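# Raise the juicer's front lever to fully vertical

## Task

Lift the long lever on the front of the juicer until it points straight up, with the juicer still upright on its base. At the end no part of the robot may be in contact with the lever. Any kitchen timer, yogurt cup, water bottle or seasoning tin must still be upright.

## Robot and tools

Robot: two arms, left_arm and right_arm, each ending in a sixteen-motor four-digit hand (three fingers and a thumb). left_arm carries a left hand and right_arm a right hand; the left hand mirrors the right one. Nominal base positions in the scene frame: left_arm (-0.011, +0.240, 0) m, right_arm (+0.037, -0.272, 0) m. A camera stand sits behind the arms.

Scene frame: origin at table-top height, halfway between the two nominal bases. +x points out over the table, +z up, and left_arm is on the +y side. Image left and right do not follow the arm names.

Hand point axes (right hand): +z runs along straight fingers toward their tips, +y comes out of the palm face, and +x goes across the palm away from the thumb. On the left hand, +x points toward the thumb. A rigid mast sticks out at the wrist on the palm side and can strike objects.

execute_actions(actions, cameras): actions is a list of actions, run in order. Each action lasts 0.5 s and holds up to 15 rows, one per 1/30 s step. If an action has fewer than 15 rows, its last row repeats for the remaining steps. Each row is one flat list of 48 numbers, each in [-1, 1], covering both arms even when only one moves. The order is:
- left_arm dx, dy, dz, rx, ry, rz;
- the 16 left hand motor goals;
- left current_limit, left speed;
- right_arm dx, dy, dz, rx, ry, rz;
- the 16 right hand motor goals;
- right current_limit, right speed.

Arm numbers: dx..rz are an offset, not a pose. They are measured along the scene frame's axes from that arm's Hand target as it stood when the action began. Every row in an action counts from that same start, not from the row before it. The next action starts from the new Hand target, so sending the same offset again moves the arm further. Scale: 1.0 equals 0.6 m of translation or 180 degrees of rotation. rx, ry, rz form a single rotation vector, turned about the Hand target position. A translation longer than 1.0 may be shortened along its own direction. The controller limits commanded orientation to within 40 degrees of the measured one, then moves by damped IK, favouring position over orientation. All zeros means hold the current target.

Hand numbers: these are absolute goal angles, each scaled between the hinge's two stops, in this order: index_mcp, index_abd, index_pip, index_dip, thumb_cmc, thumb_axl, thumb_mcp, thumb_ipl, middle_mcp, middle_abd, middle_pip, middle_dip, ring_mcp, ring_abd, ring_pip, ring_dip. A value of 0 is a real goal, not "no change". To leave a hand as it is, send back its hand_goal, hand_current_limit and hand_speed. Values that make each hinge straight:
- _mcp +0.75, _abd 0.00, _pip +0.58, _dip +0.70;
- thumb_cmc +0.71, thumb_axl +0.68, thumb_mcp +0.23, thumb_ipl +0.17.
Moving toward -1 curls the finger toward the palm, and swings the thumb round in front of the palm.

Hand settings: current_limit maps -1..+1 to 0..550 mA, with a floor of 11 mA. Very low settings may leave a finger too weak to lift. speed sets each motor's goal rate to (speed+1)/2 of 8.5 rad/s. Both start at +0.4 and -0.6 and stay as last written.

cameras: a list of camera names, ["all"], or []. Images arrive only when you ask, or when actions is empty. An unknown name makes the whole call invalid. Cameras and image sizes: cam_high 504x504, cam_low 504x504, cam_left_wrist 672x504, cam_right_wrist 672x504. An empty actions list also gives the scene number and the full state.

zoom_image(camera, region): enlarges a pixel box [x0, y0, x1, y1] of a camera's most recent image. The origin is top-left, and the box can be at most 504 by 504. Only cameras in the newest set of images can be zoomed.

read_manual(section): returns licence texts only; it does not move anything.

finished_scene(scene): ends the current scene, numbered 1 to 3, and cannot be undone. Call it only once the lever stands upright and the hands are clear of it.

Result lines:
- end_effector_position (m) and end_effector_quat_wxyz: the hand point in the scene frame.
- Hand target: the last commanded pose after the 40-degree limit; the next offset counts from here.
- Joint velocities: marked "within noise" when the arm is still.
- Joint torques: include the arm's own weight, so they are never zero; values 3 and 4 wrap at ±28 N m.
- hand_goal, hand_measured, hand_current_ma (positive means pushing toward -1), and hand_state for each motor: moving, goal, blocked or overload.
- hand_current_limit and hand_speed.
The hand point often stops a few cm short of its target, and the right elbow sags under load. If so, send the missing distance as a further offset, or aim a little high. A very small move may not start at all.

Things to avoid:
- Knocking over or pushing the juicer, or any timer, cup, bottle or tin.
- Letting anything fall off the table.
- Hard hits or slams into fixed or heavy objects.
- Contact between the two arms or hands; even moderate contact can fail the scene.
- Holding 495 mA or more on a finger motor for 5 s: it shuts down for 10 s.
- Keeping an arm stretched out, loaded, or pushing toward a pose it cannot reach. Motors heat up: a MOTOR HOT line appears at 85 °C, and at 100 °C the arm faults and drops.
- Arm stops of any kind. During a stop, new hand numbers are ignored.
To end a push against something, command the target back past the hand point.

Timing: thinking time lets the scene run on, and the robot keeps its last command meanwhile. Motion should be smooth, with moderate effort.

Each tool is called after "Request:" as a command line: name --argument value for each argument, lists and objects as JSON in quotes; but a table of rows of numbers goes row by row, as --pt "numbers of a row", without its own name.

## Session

Request:
execute_actions --actions '[]'

Scene clock: 0.00 s.
left_arm: end_effector_position=(+0.2656, +0.1431, +0.2457) hand_goal=(+0.754, +0.000, +0.576, +0.696, +0.714, +0.678, +0.226, +0.168, +0.754, +0.000, +0.576, +0.696, +0.754, +0.000, +0.576, +0.696) hand_measured=(+0.754, +0.000, +0.576, +0.696, +0.714, +0.678, +0.226, +0.168, +0.754, +0.000, +0.576, +0.696, +0.754, +0.000, +0.576, +0.696) hand_current_ma=(+0, +0, +0, +0, +0, +0, +0, +0, +0, +0, +0, +0, +0, +0, +0, +0) hand_state=(goal, goal, goal, goal, goal, goal, goal, goal, goal, goal, goal, goal, goal, goal, goal, goal) hand_current_limit=0.40 hand_speed=-0.60 end_effector_quat_wxyz=(+0.292, +0.577, +0.633, +0.426) | right_arm: end_effector_position=(+0.5650, -0.3082, +0.2291) hand_goal=(+0.754, +0.000, +0.576, +0.696, +0.714, +0.678, +0.226, +0.168, +0.754, +0.000, +0.576, +0.696, +0.754, +0.000, +0.576, +0.696) hand_measured=(+0.754, +0.000, +0.576, +0.696, +0.714, +0.678, +0.226, +0.168, +0.754, +0.000, +0.576, +0.696, +0.754, +0.000, +0.576, +0.696) hand_current_ma=(+0, +0, +0, +0, +0, +0, +0, +0, +0, +0, +0, +0, +0, +0, +0, +0) hand_state=(goal, goal, goal, goal, goal, goal, goal, goal, goal, goal, goal, goal, goal, goal, goal, goal) hand_current_limit=0.40 hand_speed=-0.60 end_effector_quat_wxyz=(-0.539, +0.768, +0.001, +0.345)
Joint positions: left_arm=[-1.036 0.697 0.399 -0.751 -1.004 -0.834] | right_arm=[-0.334 1.417 1.083 -0.36 -1.286 1.897]
Joint velocities: within noise
Joint torques (N m): no reading
Heat: left arm: hottest shoulder 36 °C; right arm: hottest elbow 39 °C.
Hand target: left_arm +0.2677, +0.1396, +0.2559; +0.302, +0.571, +0.635, +0.423 | right_arm +0.5722, -0.3108, +0.2424; -0.535, +0.766, +0.011, +0.356

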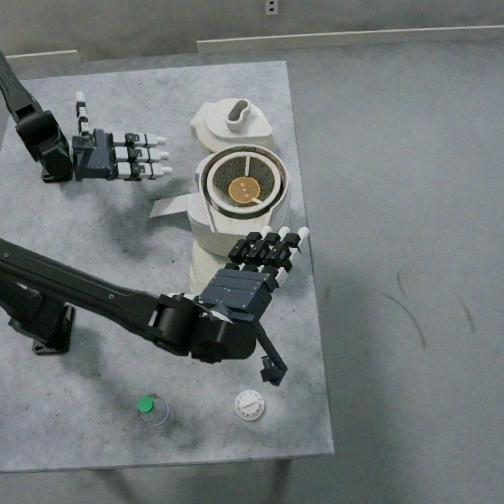

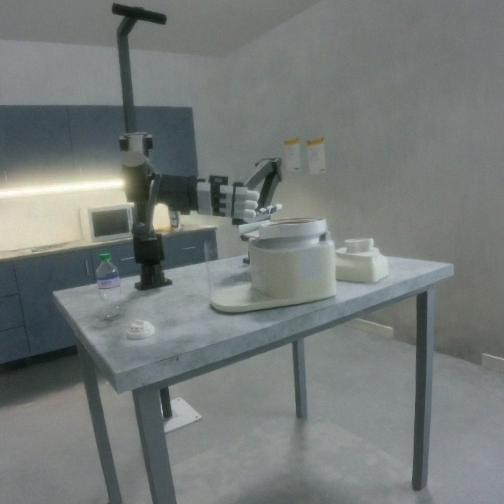

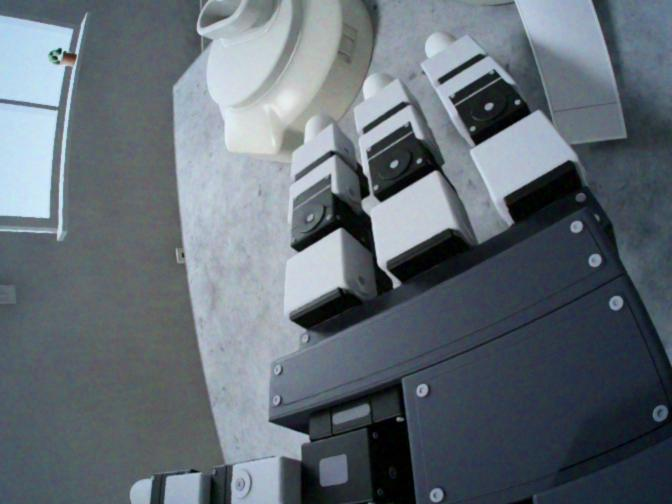

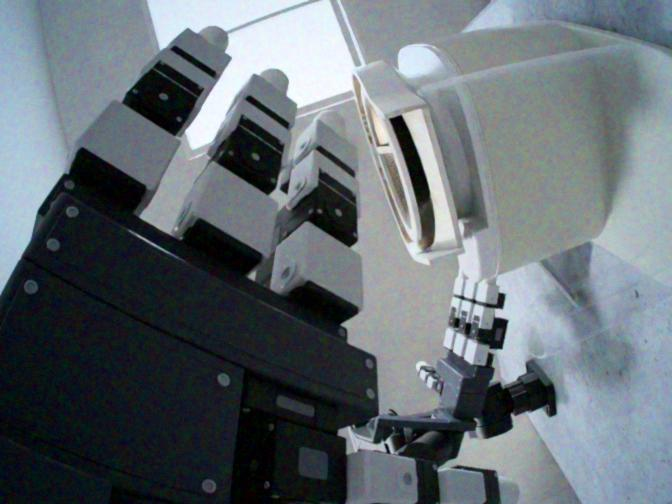

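Request:
zoom_image --camera "cam_high" --region '[130, 150, 230, 250]'

Request:
zoom_image --camera "cam_low" --region '[200, 200, 320, 320]'

Request:
zoom_image --camera "cam_left_wrist" --region '[430, 0, 650, 165]'

Scaled by 5.040 from the camera's 504x504 image, which has a finer 720x720 frame.

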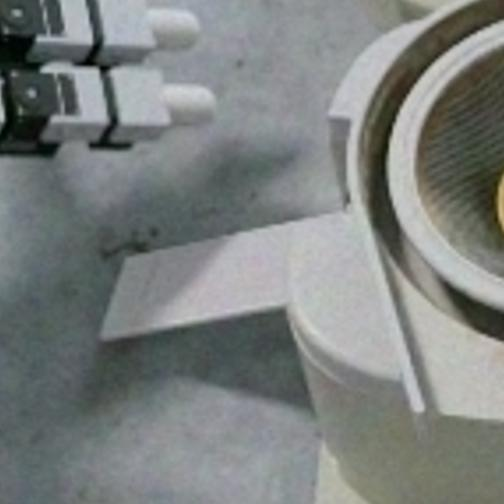

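Scaled by 4.200 from the camera's 504x504 image, which has a finer 720x720 frame.

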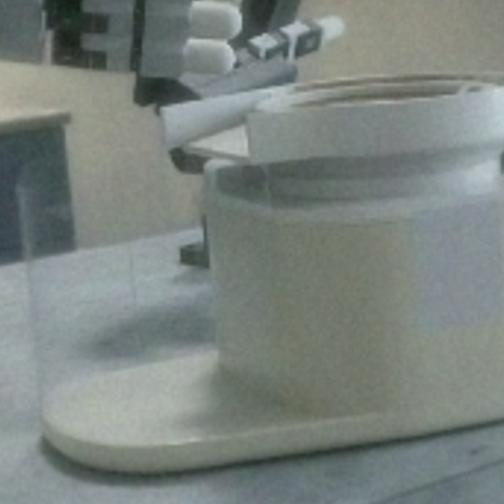

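Scaled by 2.291 from the camera's 672x504 image, which has a finer 960x720 frame.

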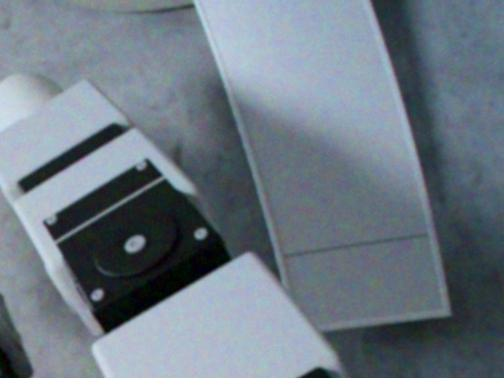

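Request:
execute_actions --actions '[[[0,0,0.1,-0.0153,0.0631,-0.0136,0.754,0,0.576,0.696,0.714,0.678,0.226,0.168,0.754,0,0.576,0.696,0.754,0,0.576,0.696,0.4,-0.6,-0.07,0.0,0.06,-0.0925,-0.1146,0.0674,0.2,0,0,0.3,0.714,0.678,0.226,0.168,0.2,0,0,0.3,0.754,0,0.4,0.5,0.8,-0.6]],[[-0.01,-0.1,0.07,-0.0153,0.0631,-0.0136,0.754,0,0.576,0.696,0.714,0.678,0.226,0.168,0.754,0,0.576,0.696,0.754,0,0.576,0.696,0.4,-0.6,-0.07,0.03,0.05,-0.0925,-0.1146,0.0674,-0.35,0,-0.75,-0.2,0.714,0.678,0.226,0.168,-0.35,0,-0.75,-0.2,0.754,0,0.255,0.363,0.8,-0.6]],[[-0.02,-0.15,0.02,-0.0153,0.0631,-0.0136,0.754,0,0.576,0.696,0.714,0.678,0.226,0.168,0.754,0,0.576,0.696,0.754,0,0.576,0.696,0.4,-0.6,-0.08,0.05,0.02,-0.0925,-0.1146,0.0674,-0.35,0,-0.75,-0.2,0.714,0.678,0.226,0.168,-0.35,0,-0.75,-0.2,0.754,0,0.255,0.363,0.8,-0.6]]]' --cameras '["cam_high","cam_left_wrist"]'

Request:
zoom_image --camera "cam_left_wrist" --region '[200, 0, 440, 180]'

Scene clock: 79.77 s.
left_arm: end_effector_position=(+0.2464, -0.0047, +0.3502) hand_goal=(+0.754, +0.000, +0.576, +0.696, +0.714, +0.678, +0.226, +0.168, +0.754, +0.000, +0.576, +0.696, +0.754, +0.000, +0.576, +0.696) hand_measured=(+0.760, +0.000, +0.576, +0.696, +0.722, +0.678, +0.224, +0.168, +0.760, +0.000, +0.576, +0.696, +0.760, +0.000, +0.576, +0.696) hand_current_ma=(+9, +0, +0, +0, +10, +0, -3, +0, +8, +0, +0, +0, +8, +0, +0, +0) hand_state=(goal, goal, goal, goal, goal, goal, goal, goal, goal, goal, goal, goal, goal, goal, goal, goal) hand_current_limit=0.40 hand_speed=-0.60 end_effector_quat_wxyz=(+0.155, +0.695, +0.679, +0.180) | right_arm: end_effector_position=(+0.4294, -0.2534, +0.2887) hand_goal=(-0.350, +0.000, -0.750, -0.200, +0.714, +0.678, +0.226, +0.168, -0.350, +0.000, -0.750, -0.200, +0.754, +0.000, +0.256, +0.364) hand_measured=(-0.344, +0.002, -0.748, -0.198, +0.714, +0.678, +0.226, +0.168, -0.346, +0.002, -0.748, -0.198, +0.754, +0.002, +0.258, +0.366) hand_current_ma=(+6, +0, +1, +2, +0, +0, +0, +0, +5, +0, +1, +2, +0, +1, +1, +2) hand_state=(goal, goal, goal, goal, goal, goal, goal, goal, goal, goal, goal, goal, goal, goal, goal, goal) hand_current_limit=0.80 hand_speed=-0.60 end_effector_quat_wxyz=(-0.177, +0.623, +0.577, +0.498)
Joint positions: left_arm=[-1.211 1.066 1.178 -1.531 -0.456 -1.149] | right_arm=[-0.322 0.947 0.809 -1.144 -1.092 -0.082]
Joint torques (N m): left_arm=[0.67 -5.54 12.79 -0.83 -0.42 -0.08] | right_arm=[-1.08 -3.9 15.79 0.38 -1.12 -0.31]
Heat: left arm: hottest elbow 46 °C; right arm: hottest elbow 52 °C.
Hand target: left_arm +0.2496, -0.0104, +0.3699; +0.169, +0.686, +0.687, +0.172 | right_arm +0.4402, -0.2627, +0.3205; -0.182, +0.587, +0.631, +0.474
Off the commanded pose: left_arm 0.021 m, 2 deg | right_arm 0.035 m, 8 deg.
Images, in order (width x height): cam_high 504x504, cam_left_wrist 672x504.

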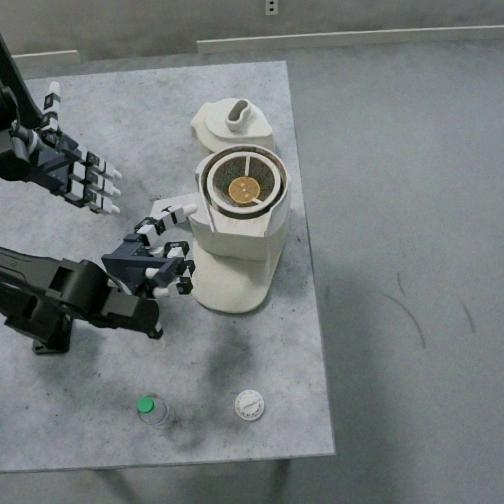

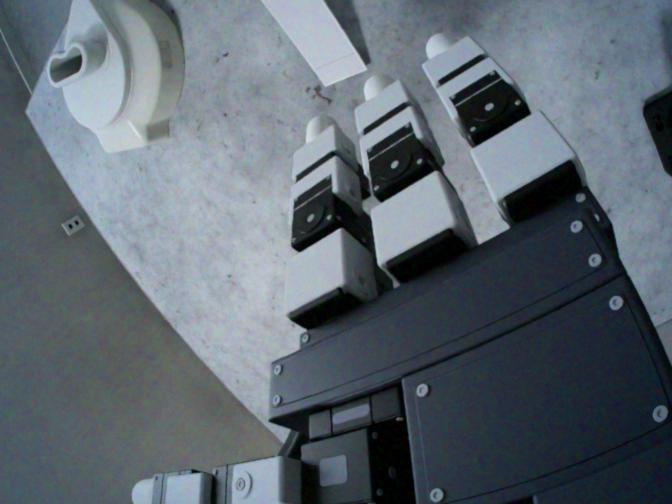

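Scaled by 2.100 from the camera's 672x504 image, which has a finer 960x720 frame.

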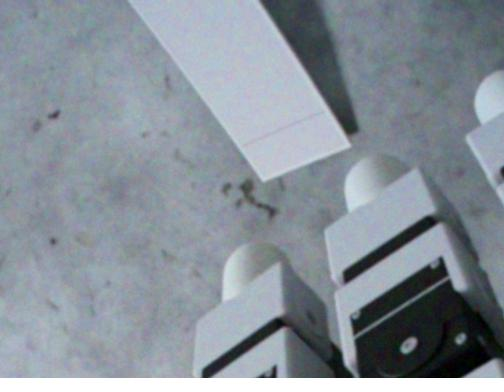

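Request:
execute_actions --actions '[[[-0.017,0.165,0.01,0,-0.027,0,0.754,0,0.576,0.696,0.714,0.678,0.226,0.168,0.754,0,0.576,0.696,0.754,0,0.576,0.696,0.4,-0.6,-0.05,0.06,0,-0.0925,-0.1146,0.0674,-0.35,0,-0.75,-0.2,0.714,0.678,0.226,0.168,-0.35,0,-0.75,-0.2,0.754,0,0.255,0.363,0.8,-0.6]],[[-0.017,0.165,0,0,-0.027,0,0.754,0,0.576,0.696,0.714,0.678,0.226,0.168,0.754,0,0.576,0.696,0.754,0,0.576,0.696,0.4,-0.6,-0.05,0.08,-0.03,-0.0925,-0.1146,0.0674,-0.35,0,-0.75,-0.2,0.714,0.678,0.226,0.168,-0.35,0,-0.75,-0.2,0.754,0,0.255,0.363,0.8,-0.6]],[[-0.017,0.165,0,0,-0.027,0,0.754,0,0.576,0.696,0.714,0.678,0.226,0.168,0.754,0,0.576,0.696,0.754,0,0.576,0.696,0.4,-0.6,-0.037,0.065,-0.045,0,0,0,-0.35,0,-0.75,-0.2,0.714,0.678,0.226,0.168,-0.35,0,-0.75,-0.2,0.754,0,0.255,0.363,0.8,-0.6]]]' --cameras '["cam_high","cam_low","cam_right_wrist"]'

Scene clock: 154.80 s.
left_arm: end_effector_position=(+0.2140, +0.2860, +0.3783) hand_goal=(+0.754, +0.000, +0.576, +0.696, +0.714, +0.678, +0.226, +0.168, +0.754, +0.000, +0.576, +0.696, +0.754, +0.000, +0.576, +0.696) hand_measured=(+0.760, +0.000, +0.576, +0.696, +0.722, +0.678, +0.224, +0.168, +0.760, +0.000, +0.576, +0.696, +0.760, +0.000, +0.576, +0.696) hand_current_ma=(+8, +0, +0, +0, +10, +0, -4, +0, +7, +0, +0, +0, +7, +0, +0, +0) hand_state=(goal, goal, goal, goal, goal, goal, goal, goal, goal, goal, goal, goal, goal, goal, goal, goal) hand_current_limit=0.40 hand_speed=-0.60 end_effector_quat_wxyz=(+0.224, +0.609, +0.700, +0.299) | right_arm: end_effector_position=(+0.3600, -0.1429, +0.2786) hand_goal=(-0.350, +0.000, -0.750, -0.200, +0.714, +0.678, +0.226, +0.168, -0.350, +0.000, -0.750, -0.200, +0.754, +0.000, +0.256, +0.364) hand_measured=(-0.344, +0.002, -0.748, -0.198, +0.718, +0.678, +0.224, +0.168, -0.346, +0.002, -0.748, -0.198, +0.760, +0.002, +0.258, +0.366) hand_current_ma=(+6, +0, +1, +2, +5, +0, -1, +0, +5, +0, +1, +1, +5, +1, +1, +2) hand_state=(goal, goal, goal, goal, goal, goal, goal, goal, goal, goal, goal, goal, goal, goal, goal, goal) hand_current_limit=0.80 hand_speed=-0.60 end_effector_quat_wxyz=(+0.126, +0.272, +0.865, +0.402)
Joint positions: left_arm=[-0.17 0.276 0.825 -1.39 -0.26 -0.207] | right_arm=[-0.044 0.71 0.604 -0.91 -0.708 -0.809]
Joint torques (N m): left_arm=[1.2 3.02 7.76 2 -0.11 0.17] | right_arm=[0.91 -1.73 9.59 1.61 -0.81 0.14]
Heat: left arm: hottest elbow 51 °C; right arm: hottest elbow 60 °C.
Hand target: left_arm +0.2190, +0.2866, +0.3759; +0.255, +0.658, +0.660, +0.257 | right_arm +0.3581, -0.1398, +0.2754; +0.126, +0.272, +0.864, +0.404
Off the commanded pose: left_arm 0.006 m, 9 deg | right_arm 0.005 m, 0 deg.
Images, in order (width x height): cam_high 504x504, cam_low 504x504, cam_right_wrist 672x504.

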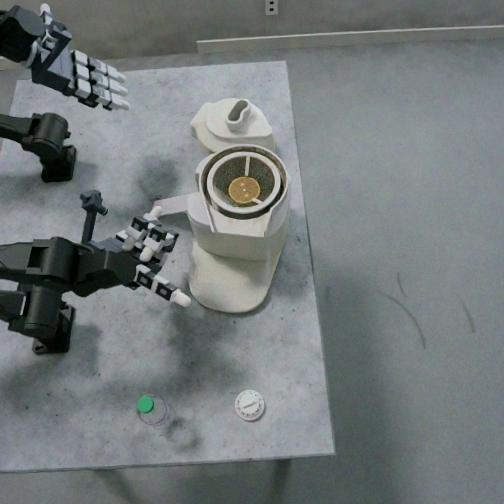

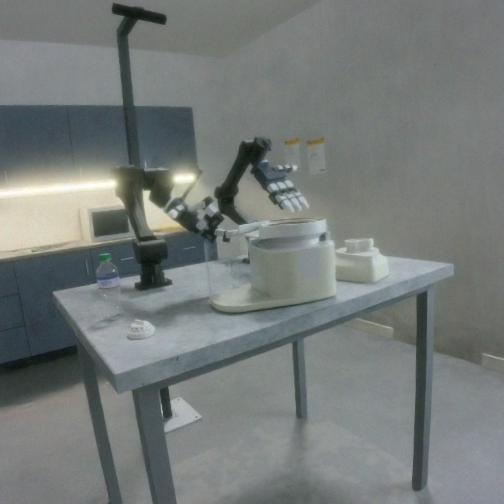

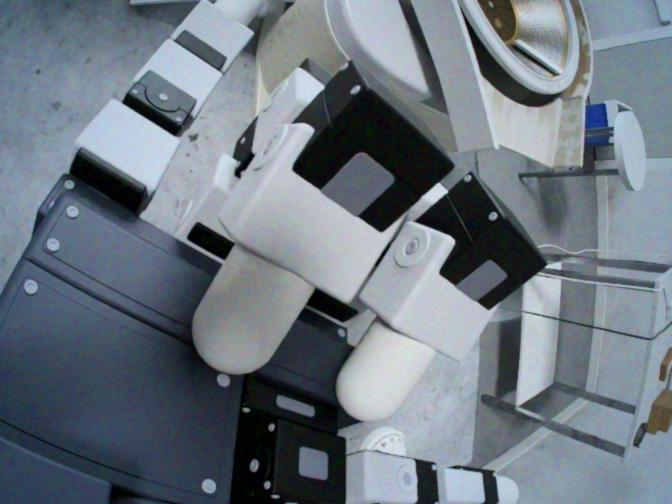

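Request:
execute_actions --actions '[[[0,0,0,0,0,0,0.754,0,0.576,0.696,0.714,0.678,0.226,0.168,0.754,0,0.576,0.696,0.754,0,0.576,0.696,0.4,-0.6,-0.01,0.0,-0.09,0,0,0,-0.35,0,-0.75,-0.2,0.714,0.678,0.226,0.168,-0.35,0,-0.75,-0.2,0.754,0,0.255,0.363,0.8,-0.6]],[[0,0,0,0,0,0,0.754,0,0.576,0.696,0.714,0.678,0.226,0.168,0.754,0,0.576,0.696,0.754,0,0.576,0.696,0.4,-0.6,-0.01,0.0,-0.09,0,0,0,-0.35,0,-0.75,-0.2,0.714,0.678,0.226,0.168,-0.35,0,-0.75,-0.2,0.754,0,0.255,0.363,0.8,-0.6]],[[0,0,0,0,0,0,0.754,0,0.576,0.696,0.714,0.678,0.226,0.168,0.754,0,0.576,0.696,0.754,0,0.576,0.696,0.4,-0.6,0,0.0,-0.06,0,0,0,-0.35,0,-0.75,-0.2,0.714,0.678,0.226,0.168,-0.35,0,-0.75,-0.2,0.754,0,0.255,0.363,0.8,-0.6]]]' --cameras '["cam_high","cam_low","cam_right_wrist"]'

Request:
zoom_image --camera "cam_high" --region '[100, 150, 240, 290]'

Request:
zoom_image --camera "cam_low" --region '[170, 200, 290, 320]'

Scene clock: 166.97 s.
left_arm: end_effector_position=(+0.2190, +0.2856, +0.3734) hand_goal=(+0.754, +0.000, +0.576, +0.696, +0.714, +0.678, +0.226, +0.168, +0.754, +0.000, +0.576, +0.696, +0.754, +0.000, +0.576, +0.696) hand_measured=(+0.760, +0.000, +0.576, +0.696, +0.722, +0.678, +0.224, +0.168, +0.760, +0.000, +0.576, +0.696, +0.760, +0.000, +0.576, +0.696) hand_current_ma=(+8, +0, +0, +0, +10, +0, -4, +0, +7, +0, +0, +0, +7, +0, +0, +0) hand_state=(goal, goal, goal, goal, goal, goal, goal, goal, goal, goal, goal, goal, goal, goal, goal, goal) hand_current_limit=0.40 hand_speed=-0.60 end_effector_quat_wxyz=(+0.258, +0.656, +0.660, +0.260) | right_arm: end_effector_position=(+0.3469, -0.1423, +0.1349) hand_goal=(-0.350, +0.000, -0.750, -0.200, +0.714, +0.678, +0.226, +0.168, -0.350, +0.000, -0.750, -0.200, +0.754, +0.000, +0.256, +0.364) hand_measured=(-0.344, +0.002, -0.750, -0.198, +0.720, +0.678, +0.224, +0.168, -0.346, +0.002, -0.750, -0.198, +0.760, +0.002, +0.258, +0.366) hand_current_ma=(+6, +0, +0, +2, +6, +0, -1, +0, +5, +0, +0, +1, +6, +1, +1, +2) hand_state=(goal, goal, goal, goal, goal, goal, goal, goal, goal, goal, goal, goal, goal, goal, goal, goal) hand_current_limit=0.80 hand_speed=-0.60 end_effector_quat_wxyz=(+0.130, +0.270, +0.865, +0.402)
Joint positions: left_arm=[0.411 0.289 0.825 -1.4 0.274 0.307] | right_arm=[-0.044 0.884 0.261 -0.384 -0.707 -0.809]
Joint torques (N m): left_arm=[1.2 3.49 9.55 0.53 0.4 0.18] | right_arm=[0.91 -0.67 8.55 1.57 -0.87 0.15]
Heat: left arm: hottest elbow 50 °C; right arm: hottest elbow 56 °C.
Hand target: left_arm +0.2190, +0.2866, +0.3758; +0.255, +0.659, +0.660, +0.257 | right_arm +0.3461, -0.1398, +0.1315; +0.126, +0.272, +0.864, +0.404
Off the commanded pose: left_arm 0.003 m, 1 deg | right_arm 0.004 m, 1 deg.
Images, in order (width x height): cam_high 504x504, cam_low 504x504, cam_right_wrist 672x504.

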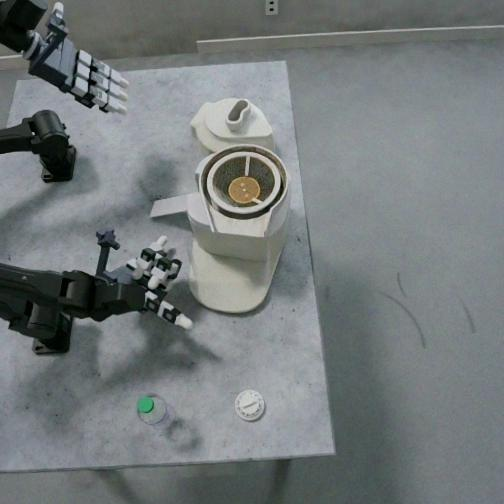

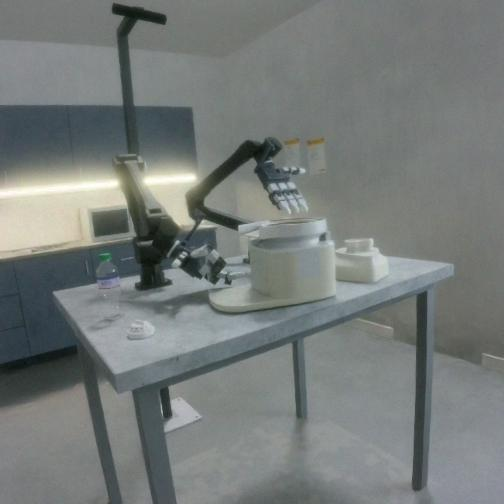

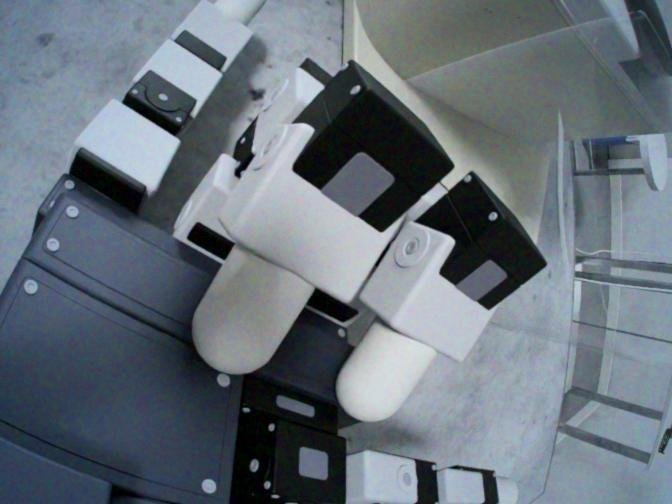

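Scaled by 3.600 from the camera's 504x504 image, which has a finer 720x720 frame.

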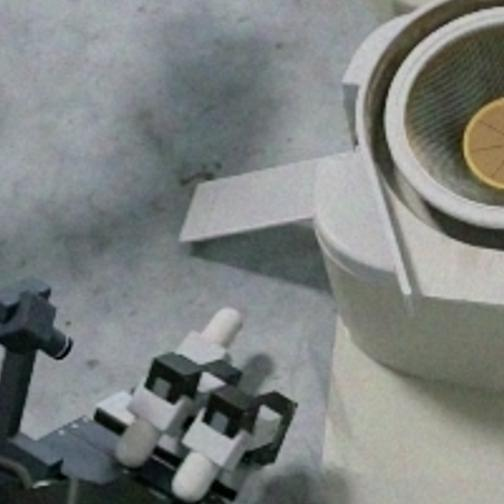

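Scaled by 4.200 from the camera's 504x504 image, which has a finer 720x720 frame.

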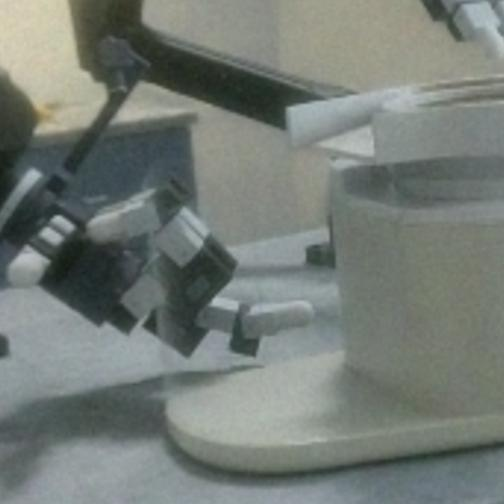

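Request:
execute_actions --actions '[[[0,0,0,0,0,0,0.754,0,0.576,0.696,0.714,0.678,0.226,0.168,0.754,0,0.576,0.696,0.754,0,0.576,0.696,0.4,-0.6,0.03,0.07,-0.015,0,0,0,-0.35,0,-0.75,-0.2,0.714,0.678,0.226,0.168,-0.35,0,-0.75,-0.2,0.754,0,0.255,0.363,0.8,-0.6]],[[0,0,0,0,0,0,0.754,0,0.576,0.696,0.714,0.678,0.226,0.168,0.754,0,0.576,0.696,0.754,0,0.576,0.696,0.4,-0.6,0.02,0.05,-0.005,0,0,0,-0.35,0,-0.75,-0.2,0.714,0.678,0.226,0.168,-0.35,0,-0.75,-0.2,0.754,0,0.255,0.363,0.8,-0.6]]]' --cameras '["cam_high","cam_low","cam_right_wrist"]'

Request:
zoom_image --camera "cam_high" --region '[120, 150, 230, 260]'

Request:
zoom_image --camera "cam_low" --region '[190, 220, 270, 300]'

Scene clock: 182.93 s.
left_arm: end_effector_position=(+0.2190, +0.2856, +0.3735) hand_goal=(+0.754, +0.000, +0.576, +0.696, +0.714, +0.678, +0.226, +0.168, +0.754, +0.000, +0.576, +0.696, +0.754, +0.000, +0.576, +0.696) hand_measured=(+0.760, +0.000, +0.576, +0.696, +0.722, +0.678, +0.224, +0.168, +0.760, +0.000, +0.576, +0.696, +0.760, +0.000, +0.576, +0.696) hand_current_ma=(+8, +0, +0, +0, +10, +0, -4, +0, +7, +0, +0, +0, +7, +0, +0, +0) hand_state=(goal, goal, goal, goal, goal, goal, goal, goal, goal, goal, goal, goal, goal, goal, goal, goal) hand_current_limit=0.40 hand_speed=-0.60 end_effector_quat_wxyz=(+0.258, +0.657, +0.659, +0.260) | right_arm: end_effector_position=(+0.3704, -0.0744, +0.1216) hand_goal=(-0.350, +0.000, -0.750, -0.200, +0.714, +0.678, +0.226, +0.168, -0.350, +0.000, -0.750, -0.200, +0.754, +0.000, +0.256, +0.364) hand_measured=(-0.344, +0.002, -0.750, -0.198, +0.720, +0.678, +0.226, +0.168, -0.346, +0.002, -0.750, -0.198, +0.742, +0.006, +0.244, +0.366) hand_current_ma=(+6, +0, +0, +2, +8, +0, +0, +0, +5, +0, +0, +1, -17, +5, -14, +2) hand_state=(goal, goal, goal, goal, goal, goal, goal, goal, goal, goal, goal, goal, goal, goal, goal, goal) hand_current_limit=0.80 hand_speed=-0.60 end_effector_quat_wxyz=(+0.128, +0.274, +0.861, +0.409)
Joint positions: left_arm=[0.413 0.289 0.825 -1.4 0.275 0.309] | right_arm=[0.283 1.068 0.263 -0.008 -0.514 -0.475]
Joint torques (N m): left_arm=[1.26 3.55 9.58 0.53 0.4 0.19] | right_arm=[1.32 -0.62 10.09 1.42 0.08 0.01]
Heat: left arm: hottest elbow 50 °C; right arm: hottest elbow 51 °C.
Hand target: left_arm +0.2190, +0.2867, +0.3758; +0.255, +0.658, +0.660, +0.257 | right_arm +0.3761, -0.0678, +0.1194; +0.126, +0.273, +0.864, +0.404
Off the commanded pose: left_arm 0.003 m, 1 deg | right_arm 0.009 m, 1 deg.
Images, in order (width x height): cam_high 504x504, cam_low 504x504, cam_right_wrist 672x504.

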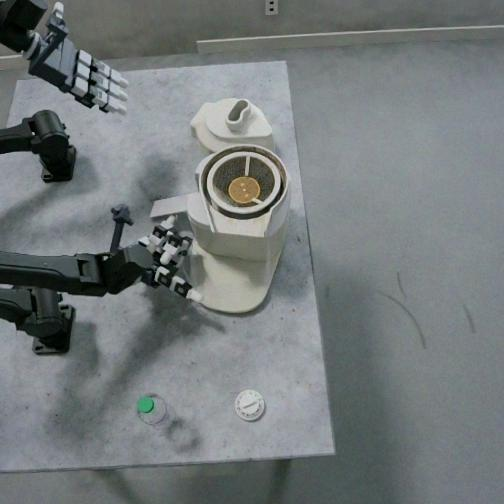

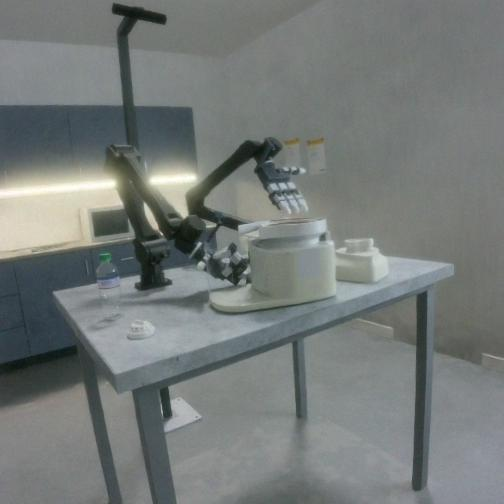

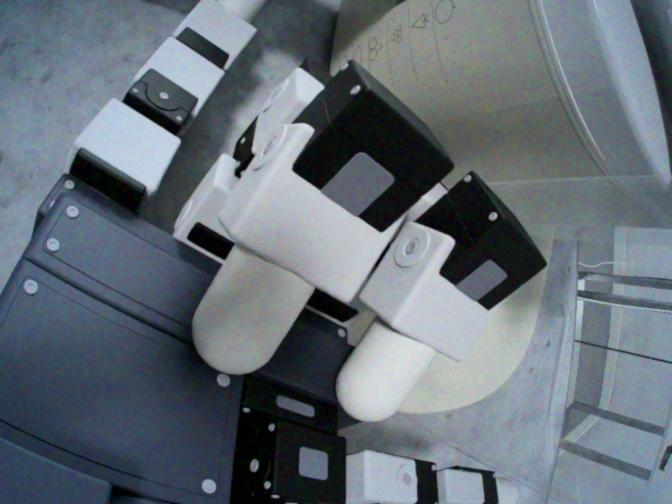

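Scaled by 4.582 from the camera's 504x504 image, which has a finer 720x720 frame.

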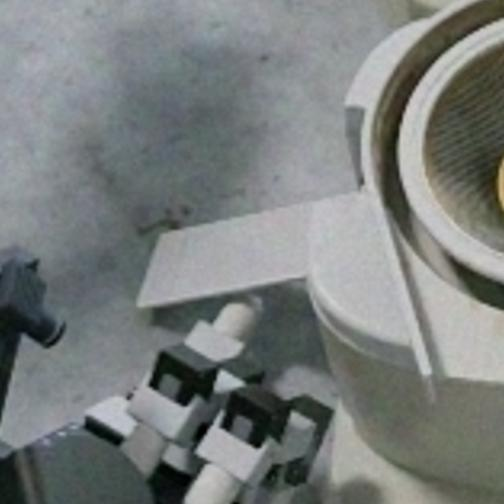

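Scaled by 6.300 from the camera's 504x504 image, which has a finer 720x720 frame.

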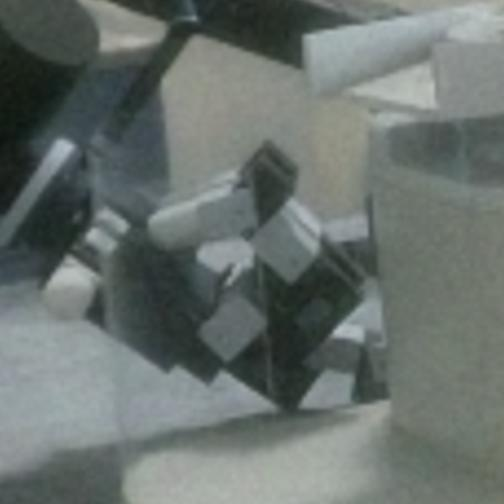

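Request:
execute_actions --actions '[[[0,0,0,0,0,0,0.754,0,0.576,0.696,0.714,0.678,0.226,0.168,0.754,0,0.576,0.696,0.754,0,0.576,0.696,0.4,-0.6,0.03,0.035,-0.003,0,0,0,-0.35,0,-0.75,-0.2,0.714,0.678,0.226,0.168,-0.35,0,-0.75,-0.2,0.754,0,0.255,0.363,0.8,-0.6]],[[0,0,0,0,0,0,0.754,0,0.576,0.696,0.714,0.678,0.226,0.168,0.754,0,0.576,0.696,0.754,0,0.576,0.696,0.4,-0.6,-0.024,0.014,0.04,0,0,0,-0.35,0,-0.75,-0.2,0.714,0.678,0.226,0.168,-0.35,0,-0.75,-0.2,0.754,0,0.255,0.363,0.8,-0.6]],[[0,0,0,0,0,0,0.754,0,0.576,0.696,0.714,0.678,0.226,0.168,0.754,0,0.576,0.696,0.754,0,0.576,0.696,0.4,-0.6,-0.024,0.007,0.04,0,0,0,-0.35,0,-0.75,-0.2,0.714,0.678,0.226,0.168,-0.35,0,-0.75,-0.2,0.754,0,0.255,0.363,0.8,-0.6]]]' --cameras '["cam_high","cam_low","cam_right_wrist"]'

Request:
zoom_image --camera "cam_high" --region '[120, 150, 230, 260]'

Request:
zoom_image --camera "cam_low" --region '[190, 220, 270, 300]'

Scene clock: 205.87 s.
left_arm: end_effector_position=(+0.2190, +0.2856, +0.3735) hand_goal=(+0.754, +0.000, +0.576, +0.696, +0.714, +0.678, +0.226, +0.168, +0.754, +0.000, +0.576, +0.696, +0.754, +0.000, +0.576, +0.696) hand_measured=(+0.760, +0.000, +0.576, +0.696, +0.722, +0.678, +0.224, +0.168, +0.760, +0.000, +0.576, +0.696, +0.760, +0.000, +0.576, +0.696) hand_current_ma=(+8, +0, +0, +0, +10, +0, -4, +0, +7, +0, +0, +0, +7, +0, +0, +0) hand_state=(goal, goal, goal, goal, goal, goal, goal, goal, goal, goal, goal, goal, goal, goal, goal, goal) hand_current_limit=0.40 hand_speed=-0.60 end_effector_quat_wxyz=(+0.258, +0.657, +0.659, +0.260) | right_arm: end_effector_position=(+0.3514, -0.0479, +0.1345) hand_goal=(-0.350, +0.000, -0.750, -0.200, +0.714, +0.678, +0.226, +0.168, -0.350, +0.000, -0.750, -0.200, +0.754, +0.000, +0.256, +0.364) hand_measured=(-0.346, +0.002, -0.748, -0.198, +0.738, +0.676, +0.230, +0.172, -0.346, +0.002, -0.750, -0.198, +0.762, +0.008, +0.260, +0.366) hand_current_ma=(+3, +0, +1, +1, +43, -2, +6, +7, +5, +0, +0, +1, +12, +8, +3, +2) hand_state=(goal, goal, goal, goal, blocked, goal, goal, goal, goal, goal, goal, goal, goal, goal, goal, goal) hand_current_limit=0.80 hand_speed=-0.60 end_effector_quat_wxyz=(+0.112, +0.286, +0.870, +0.385)
Joint positions: left_arm=[0.413 0.289 0.825 -1.4 0.275 0.309] | right_arm=[0.443 0.942 0.29 -0.17 -0.386 -0.351]
Joint torques (N m): left_arm=[1.26 3.55 9.57 0.53 0.41 0.19] | right_arm=[1.14 -3.08 14.49 1.01 -0.61 0.06]
Heat: left arm: hottest elbow 49 °C; right arm: hottest elbow 50 °C.
Hand target: left_arm +0.2190, +0.2867, +0.3758; +0.255, +0.658, +0.660, +0.257 | right_arm +0.3653, -0.0341, +0.1657; +0.126, +0.272, +0.864, +0.404
Off the commanded pose: left_arm 0.003 m, 1 deg | right_arm 0.037 m, 3 deg.
Images, in order (width x height): cam_high 504x504, cam_low 504x504, cam_right_wrist 672x504.

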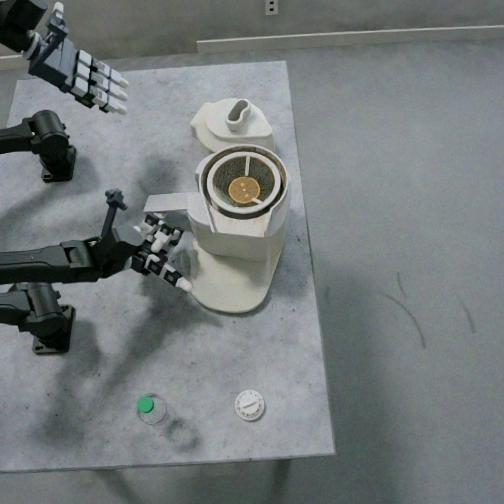

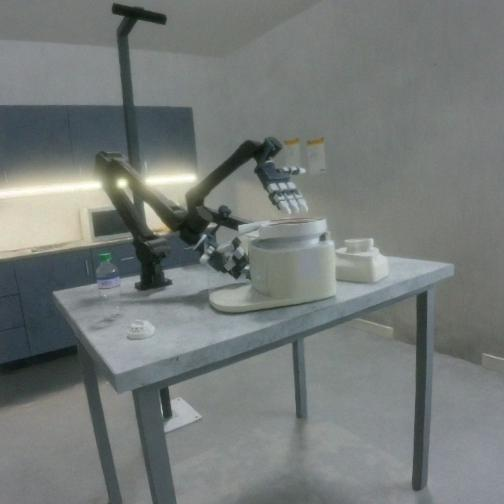

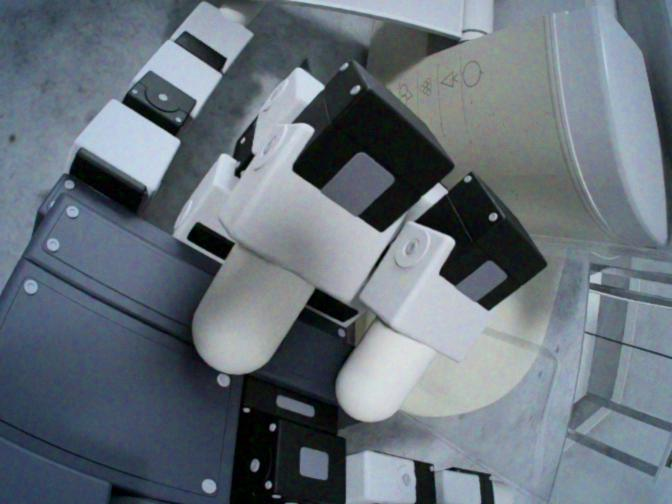

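Scaled by 4.582 from the camera's 504x504 image, which has a finer 720x720 frame.

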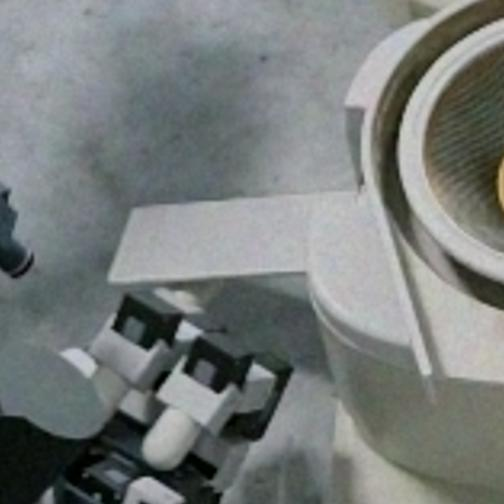

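Scaled by 6.300 from the camera's 504x504 image, which has a finer 720x720 frame.

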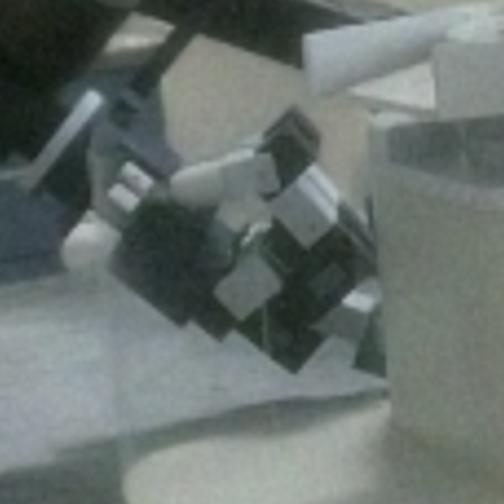

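Request:
zoom_image --camera "cam_right_wrist" --region '[380, 220, 672, 504]'

Request:
zoom_image --camera "cam_high" --region '[160, 220, 300, 360]'

Request:
zoom_image --camera "cam_low" --region '[180, 220, 270, 330]'

Scaled by 1.726 from the camera's 672x504 image, which has a finer 960x720 frame.

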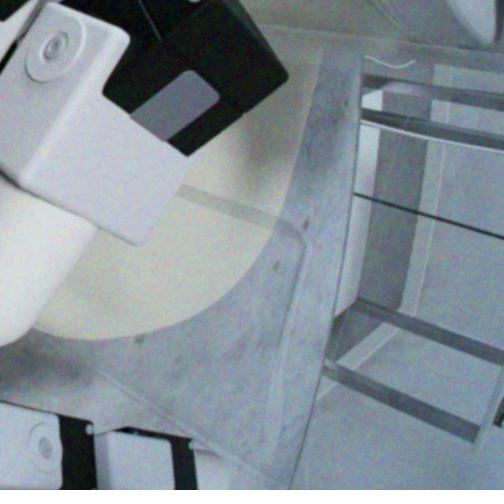

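Scaled by 3.600 from the camera's 504x504 image, which has a finer 720x720 frame.

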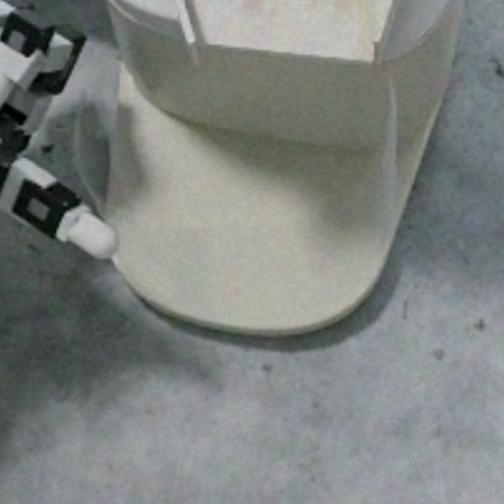

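Scaled by 4.582 from the camera's 504x504 image, which has a finer 720x720 frame.

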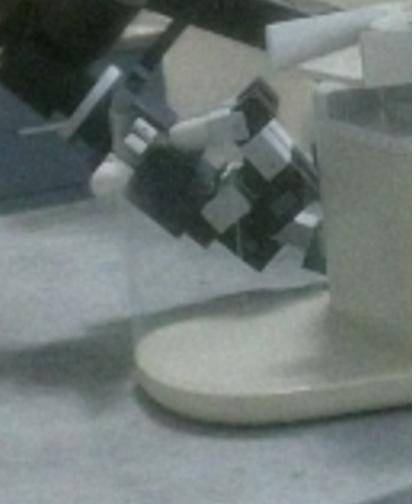

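Request:
execute_actions --actions '[[[0,0,0,0,0,0,0.754,0,0.576,0.696,0.714,0.678,0.226,0.168,0.754,0,0.576,0.696,0.754,0,0.576,0.696,0.4,-0.6,0,0,-0.01,0,0,0,-0.35,0,-0.75,-0.2,0.98,0.678,0.226,0.168,-0.35,0,-0.75,-0.2,0.754,0,0.255,0.363,0.8,-0.6]],[[0,0,0,0,0,0,0.754,0,0.576,0.696,0.714,0.678,0.226,0.168,0.754,0,0.576,0.696,0.754,0,0.576,0.696,0.4,-0.6,0,0,0,0,0,0,-0.35,0,-0.75,-0.2,0.98,0.678,0.9,0.168,-0.35,0,-0.75,-0.2,0.754,0,0.255,0.363,0.8,-0.6]]]' --cameras '["cam_high","cam_low","cam_right_wrist"]'

Request:
zoom_image --camera "cam_high" --region '[120, 180, 300, 360]'

Request:
zoom_image --camera "cam_low" --region '[180, 220, 270, 330]'

Scene clock: 233.63 s.
left_arm: end_effector_position=(+0.2190, +0.2856, +0.3735) hand_goal=(+0.754, +0.000, +0.576, +0.696, +0.714, +0.678, +0.226, +0.168, +0.754, +0.000, +0.576, +0.696, +0.754, +0.000, +0.576, +0.696) hand_measured=(+0.760, +0.000, +0.576, +0.696, +0.722, +0.678, +0.224, +0.168, +0.760, +0.000, +0.576, +0.696, +0.760, +0.000, +0.576, +0.696) hand_current_ma=(+8, +0, +0, +0, +10, +0, -4, +0, +7, +0, +0, +0, +7, +0, +0, +0) hand_state=(goal, goal, goal, goal, goal, goal, goal, goal, goal, goal, goal, goal, goal, goal, goal, goal) hand_current_limit=0.40 hand_speed=-0.60 end_effector_quat_wxyz=(+0.258, +0.657, +0.659, +0.260) | right_arm: end_effector_position=(+0.3509, -0.0473, +0.1341) hand_goal=(-0.350, +0.000, -0.750, -0.200, +0.980, +0.678, +0.900, +0.168, -0.350, +0.000, -0.750, -0.200, +0.754, +0.000, +0.256, +0.364) hand_measured=(-0.346, +0.002, -0.748, -0.198, +0.984, +0.676, +0.892, +0.170, -0.346, +0.002, -0.750, -0.198, +0.764, +0.008, +0.260, +0.366) hand_current_ma=(+3, +0, +1, +1, +3, -2, -12, +1, +5, +0, +0, +1, +13, +8, +3, +2) hand_state=(goal, goal, goal, goal, goal, goal, goal, goal, goal, goal, goal, goal, goal, goal, goal, goal) hand_current_limit=0.80 hand_speed=-0.60 end_effector_quat_wxyz=(+0.111, +0.286, +0.871, +0.384)
Joint positions: left_arm=[0.413 0.289 0.825 -1.4 0.275 0.309] | right_arm=[0.445 0.943 0.29 -0.171 -0.386 -0.351]
Joint torques (N m): left_arm=[1.26 3.49 9.58 0.53 0.4 0.19] | right_arm=[0.97 -1.73 13.56 1.92 -0.6 0.06]
Heat: left arm: hottest elbow 49 °C; right arm: hottest elbow 51 °C.
Hand target: left_arm +0.2190, +0.2867, +0.3758; +0.255, +0.658, +0.660, +0.257 | right_arm +0.3653, -0.0341, +0.1597; +0.126, +0.272, +0.864, +0.404
Off the commanded pose: left_arm 0.003 m, 1 deg | right_arm 0.032 m, 3 deg.
Images, in order (width x height): cam_high 504x504, cam_low 504x504, cam_right_wrist 672x504.

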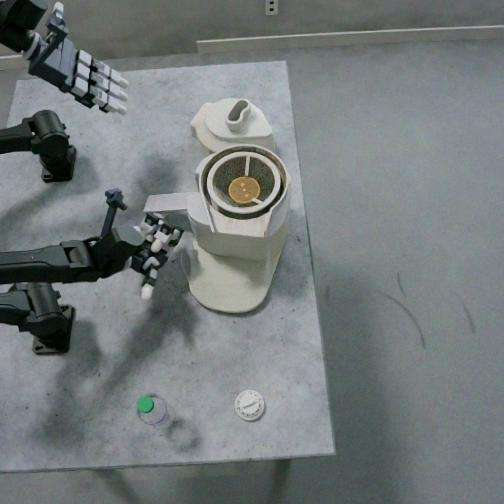

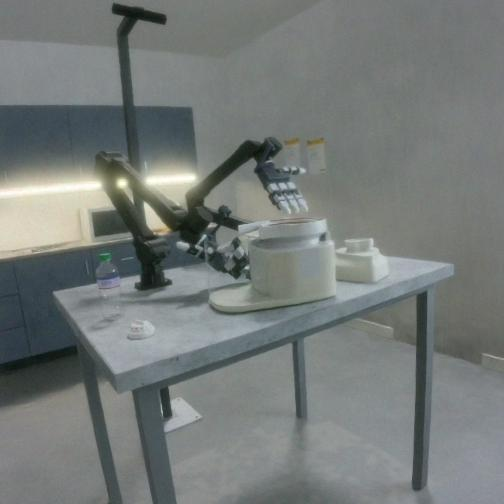

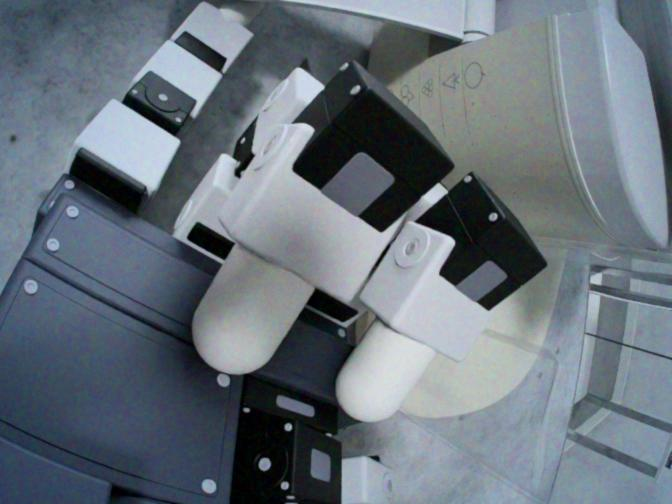

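Scaled by 2.800 from the camera's 504x504 image, which has a finer 720x720 frame.

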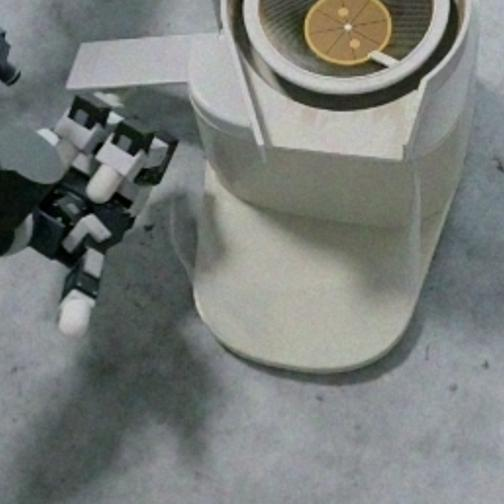

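Scaled by 4.582 from the camera's 504x504 image, which has a finer 720x720 frame.

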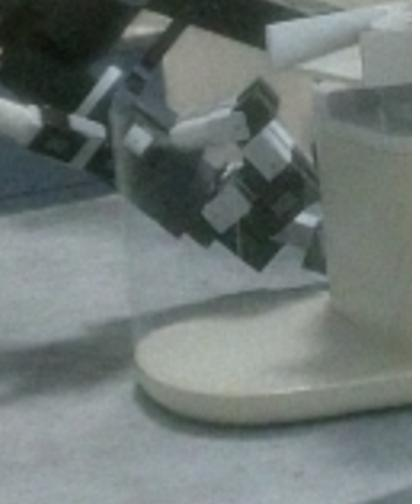

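Request:
execute_actions --actions '[[[0,0,0,0,0,0,0.754,0,0.576,0.696,0.714,0.678,0.226,0.168,0.754,0,0.576,0.696,0.754,0,0.576,0.696,0.4,-0.6,-0.02,0.012,0.06,0,0,0,-0.35,0,-0.75,-0.2,0.98,0.678,0.9,0.168,-0.35,0,-0.75,-0.2,0.754,0,0.255,0.363,0.8,-0.6]],[[0,0,0,0,0,0,0.754,0,0.576,0.696,0.714,0.678,0.226,0.168,0.754,0,0.576,0.696,0.754,0,0.576,0.696,0.4,-0.6,-0.01,0.006,0.06,0,0,0,-0.35,0,-0.75,-0.2,0.98,0.678,0.9,0.168,-0.35,0,-0.75,-0.2,0.754,0,0.255,0.363,0.8,-0.6]]]' --cameras '["cam_high","cam_low","cam_right_wrist"]'

Request:
zoom_image --camera "cam_high" --region '[120, 140, 260, 280]'

Request:
zoom_image --camera "cam_low" --region '[180, 200, 280, 300]'

Scene clock: 249.57 s.
left_arm: end_effector_position=(+0.2190, +0.2856, +0.3735) hand_goal=(+0.754, +0.000, +0.576, +0.696, +0.714, +0.678, +0.226, +0.168, +0.754, +0.000, +0.576, +0.696, +0.754, +0.000, +0.576, +0.696) hand_measured=(+0.760, +0.000, +0.576, +0.696, +0.722, +0.678, +0.224, +0.168, +0.760, +0.000, +0.576, +0.696, +0.760, +0.000, +0.576, +0.696) hand_current_ma=(+8, +0, +0, +0, +10, +0, -4, +0, +7, +0, +0, +0, +7, +0, +0, +0) hand_state=(goal, goal, goal, goal, goal, goal, goal, goal, goal, goal, goal, goal, goal, goal, goal, goal) hand_current_limit=0.40 hand_speed=-0.60 end_effector_quat_wxyz=(+0.258, +0.657, +0.659, +0.260) | right_arm: end_effector_position=(+0.3347, -0.0342, +0.1961) hand_goal=(-0.350, +0.000, -0.750, -0.200, +0.980, +0.678, +0.900, +0.168, -0.350, +0.000, -0.750, -0.200, +0.754, +0.000, +0.256, +0.364) hand_measured=(-0.346, +0.002, -0.748, -0.198, +0.984, +0.676, +0.894, +0.170, -0.346, +0.002, -0.750, -0.198, +0.768, +0.002, +0.262, +0.366) hand_current_ma=(+3, +0, +1, +1, +3, -2, -10, +1, +5, +0, +0, +1, +23, +1, +7, +2) hand_state=(goal, goal, goal, goal, goal, goal, goal, goal, goal, goal, goal, goal, goal, goal, goal, goal) hand_current_limit=0.80 hand_speed=-0.60 end_effector_quat_wxyz=(+0.114, +0.277, +0.873, +0.385)
Joint positions: left_arm=[0.413 0.289 0.825 -1.4 0.275 0.309] | right_arm=[0.529 0.748 0.392 -0.444 -0.332 -0.304]
Joint torques (N m): left_arm=[1.26 3.49 9.57 0.51 0.41 0.19] | right_arm=[0.73 -1.2 16.64 1.18 -0.33 0.2]
Heat: left arm: hottest elbow 49 °C; right arm: hottest elbow 52 °C.
Hand target: left_arm +0.2190, +0.2867, +0.3758; +0.255, +0.658, +0.660, +0.257 | right_arm +0.3472, -0.0234, +0.2316; +0.126, +0.272, +0.864, +0.404
Off the commanded pose: left_arm 0.003 m, 1 deg | right_arm 0.039 m, 3 deg.
Images, in order (width x height): cam_high 504x504, cam_low 504x504, cam_right_wrist 672x504.

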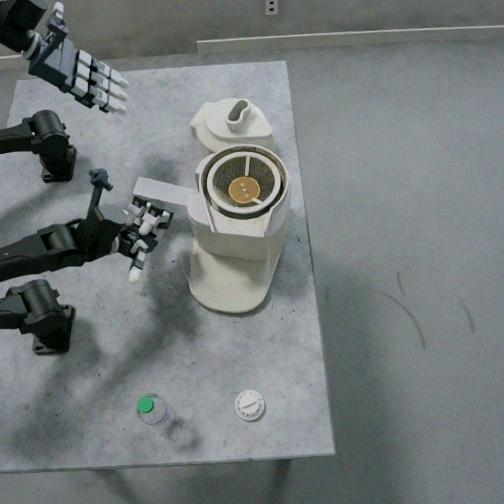

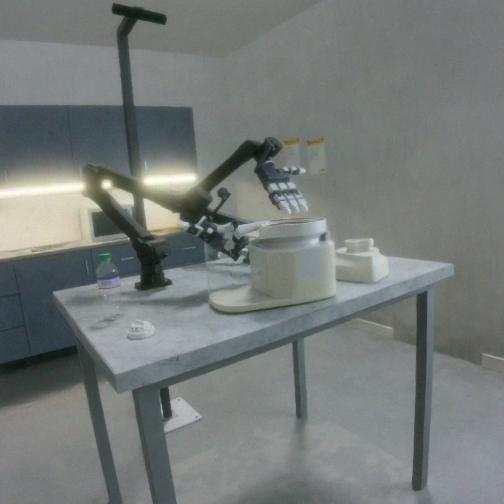

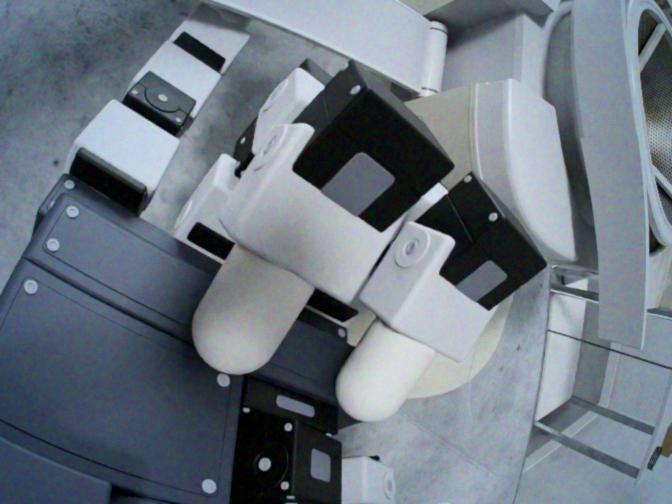

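Scaled by 3.600 from the camera's 504x504 image, which has a finer 720x720 frame.

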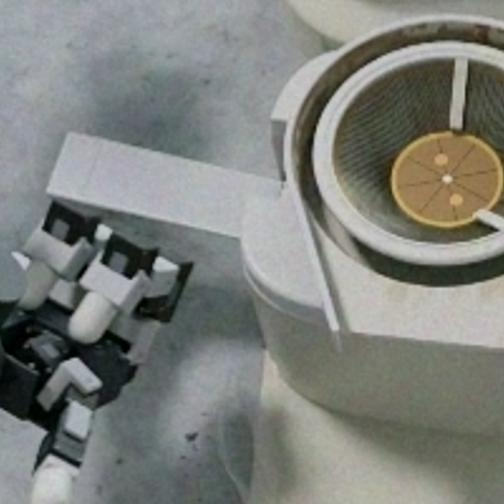

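Scaled by 5.040 from the camera's 504x504 image, which has a finer 720x720 frame.

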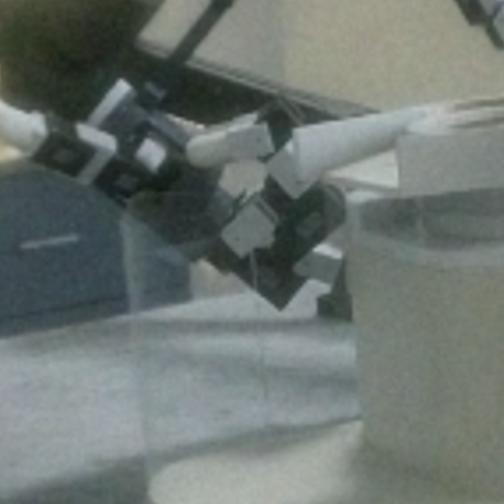

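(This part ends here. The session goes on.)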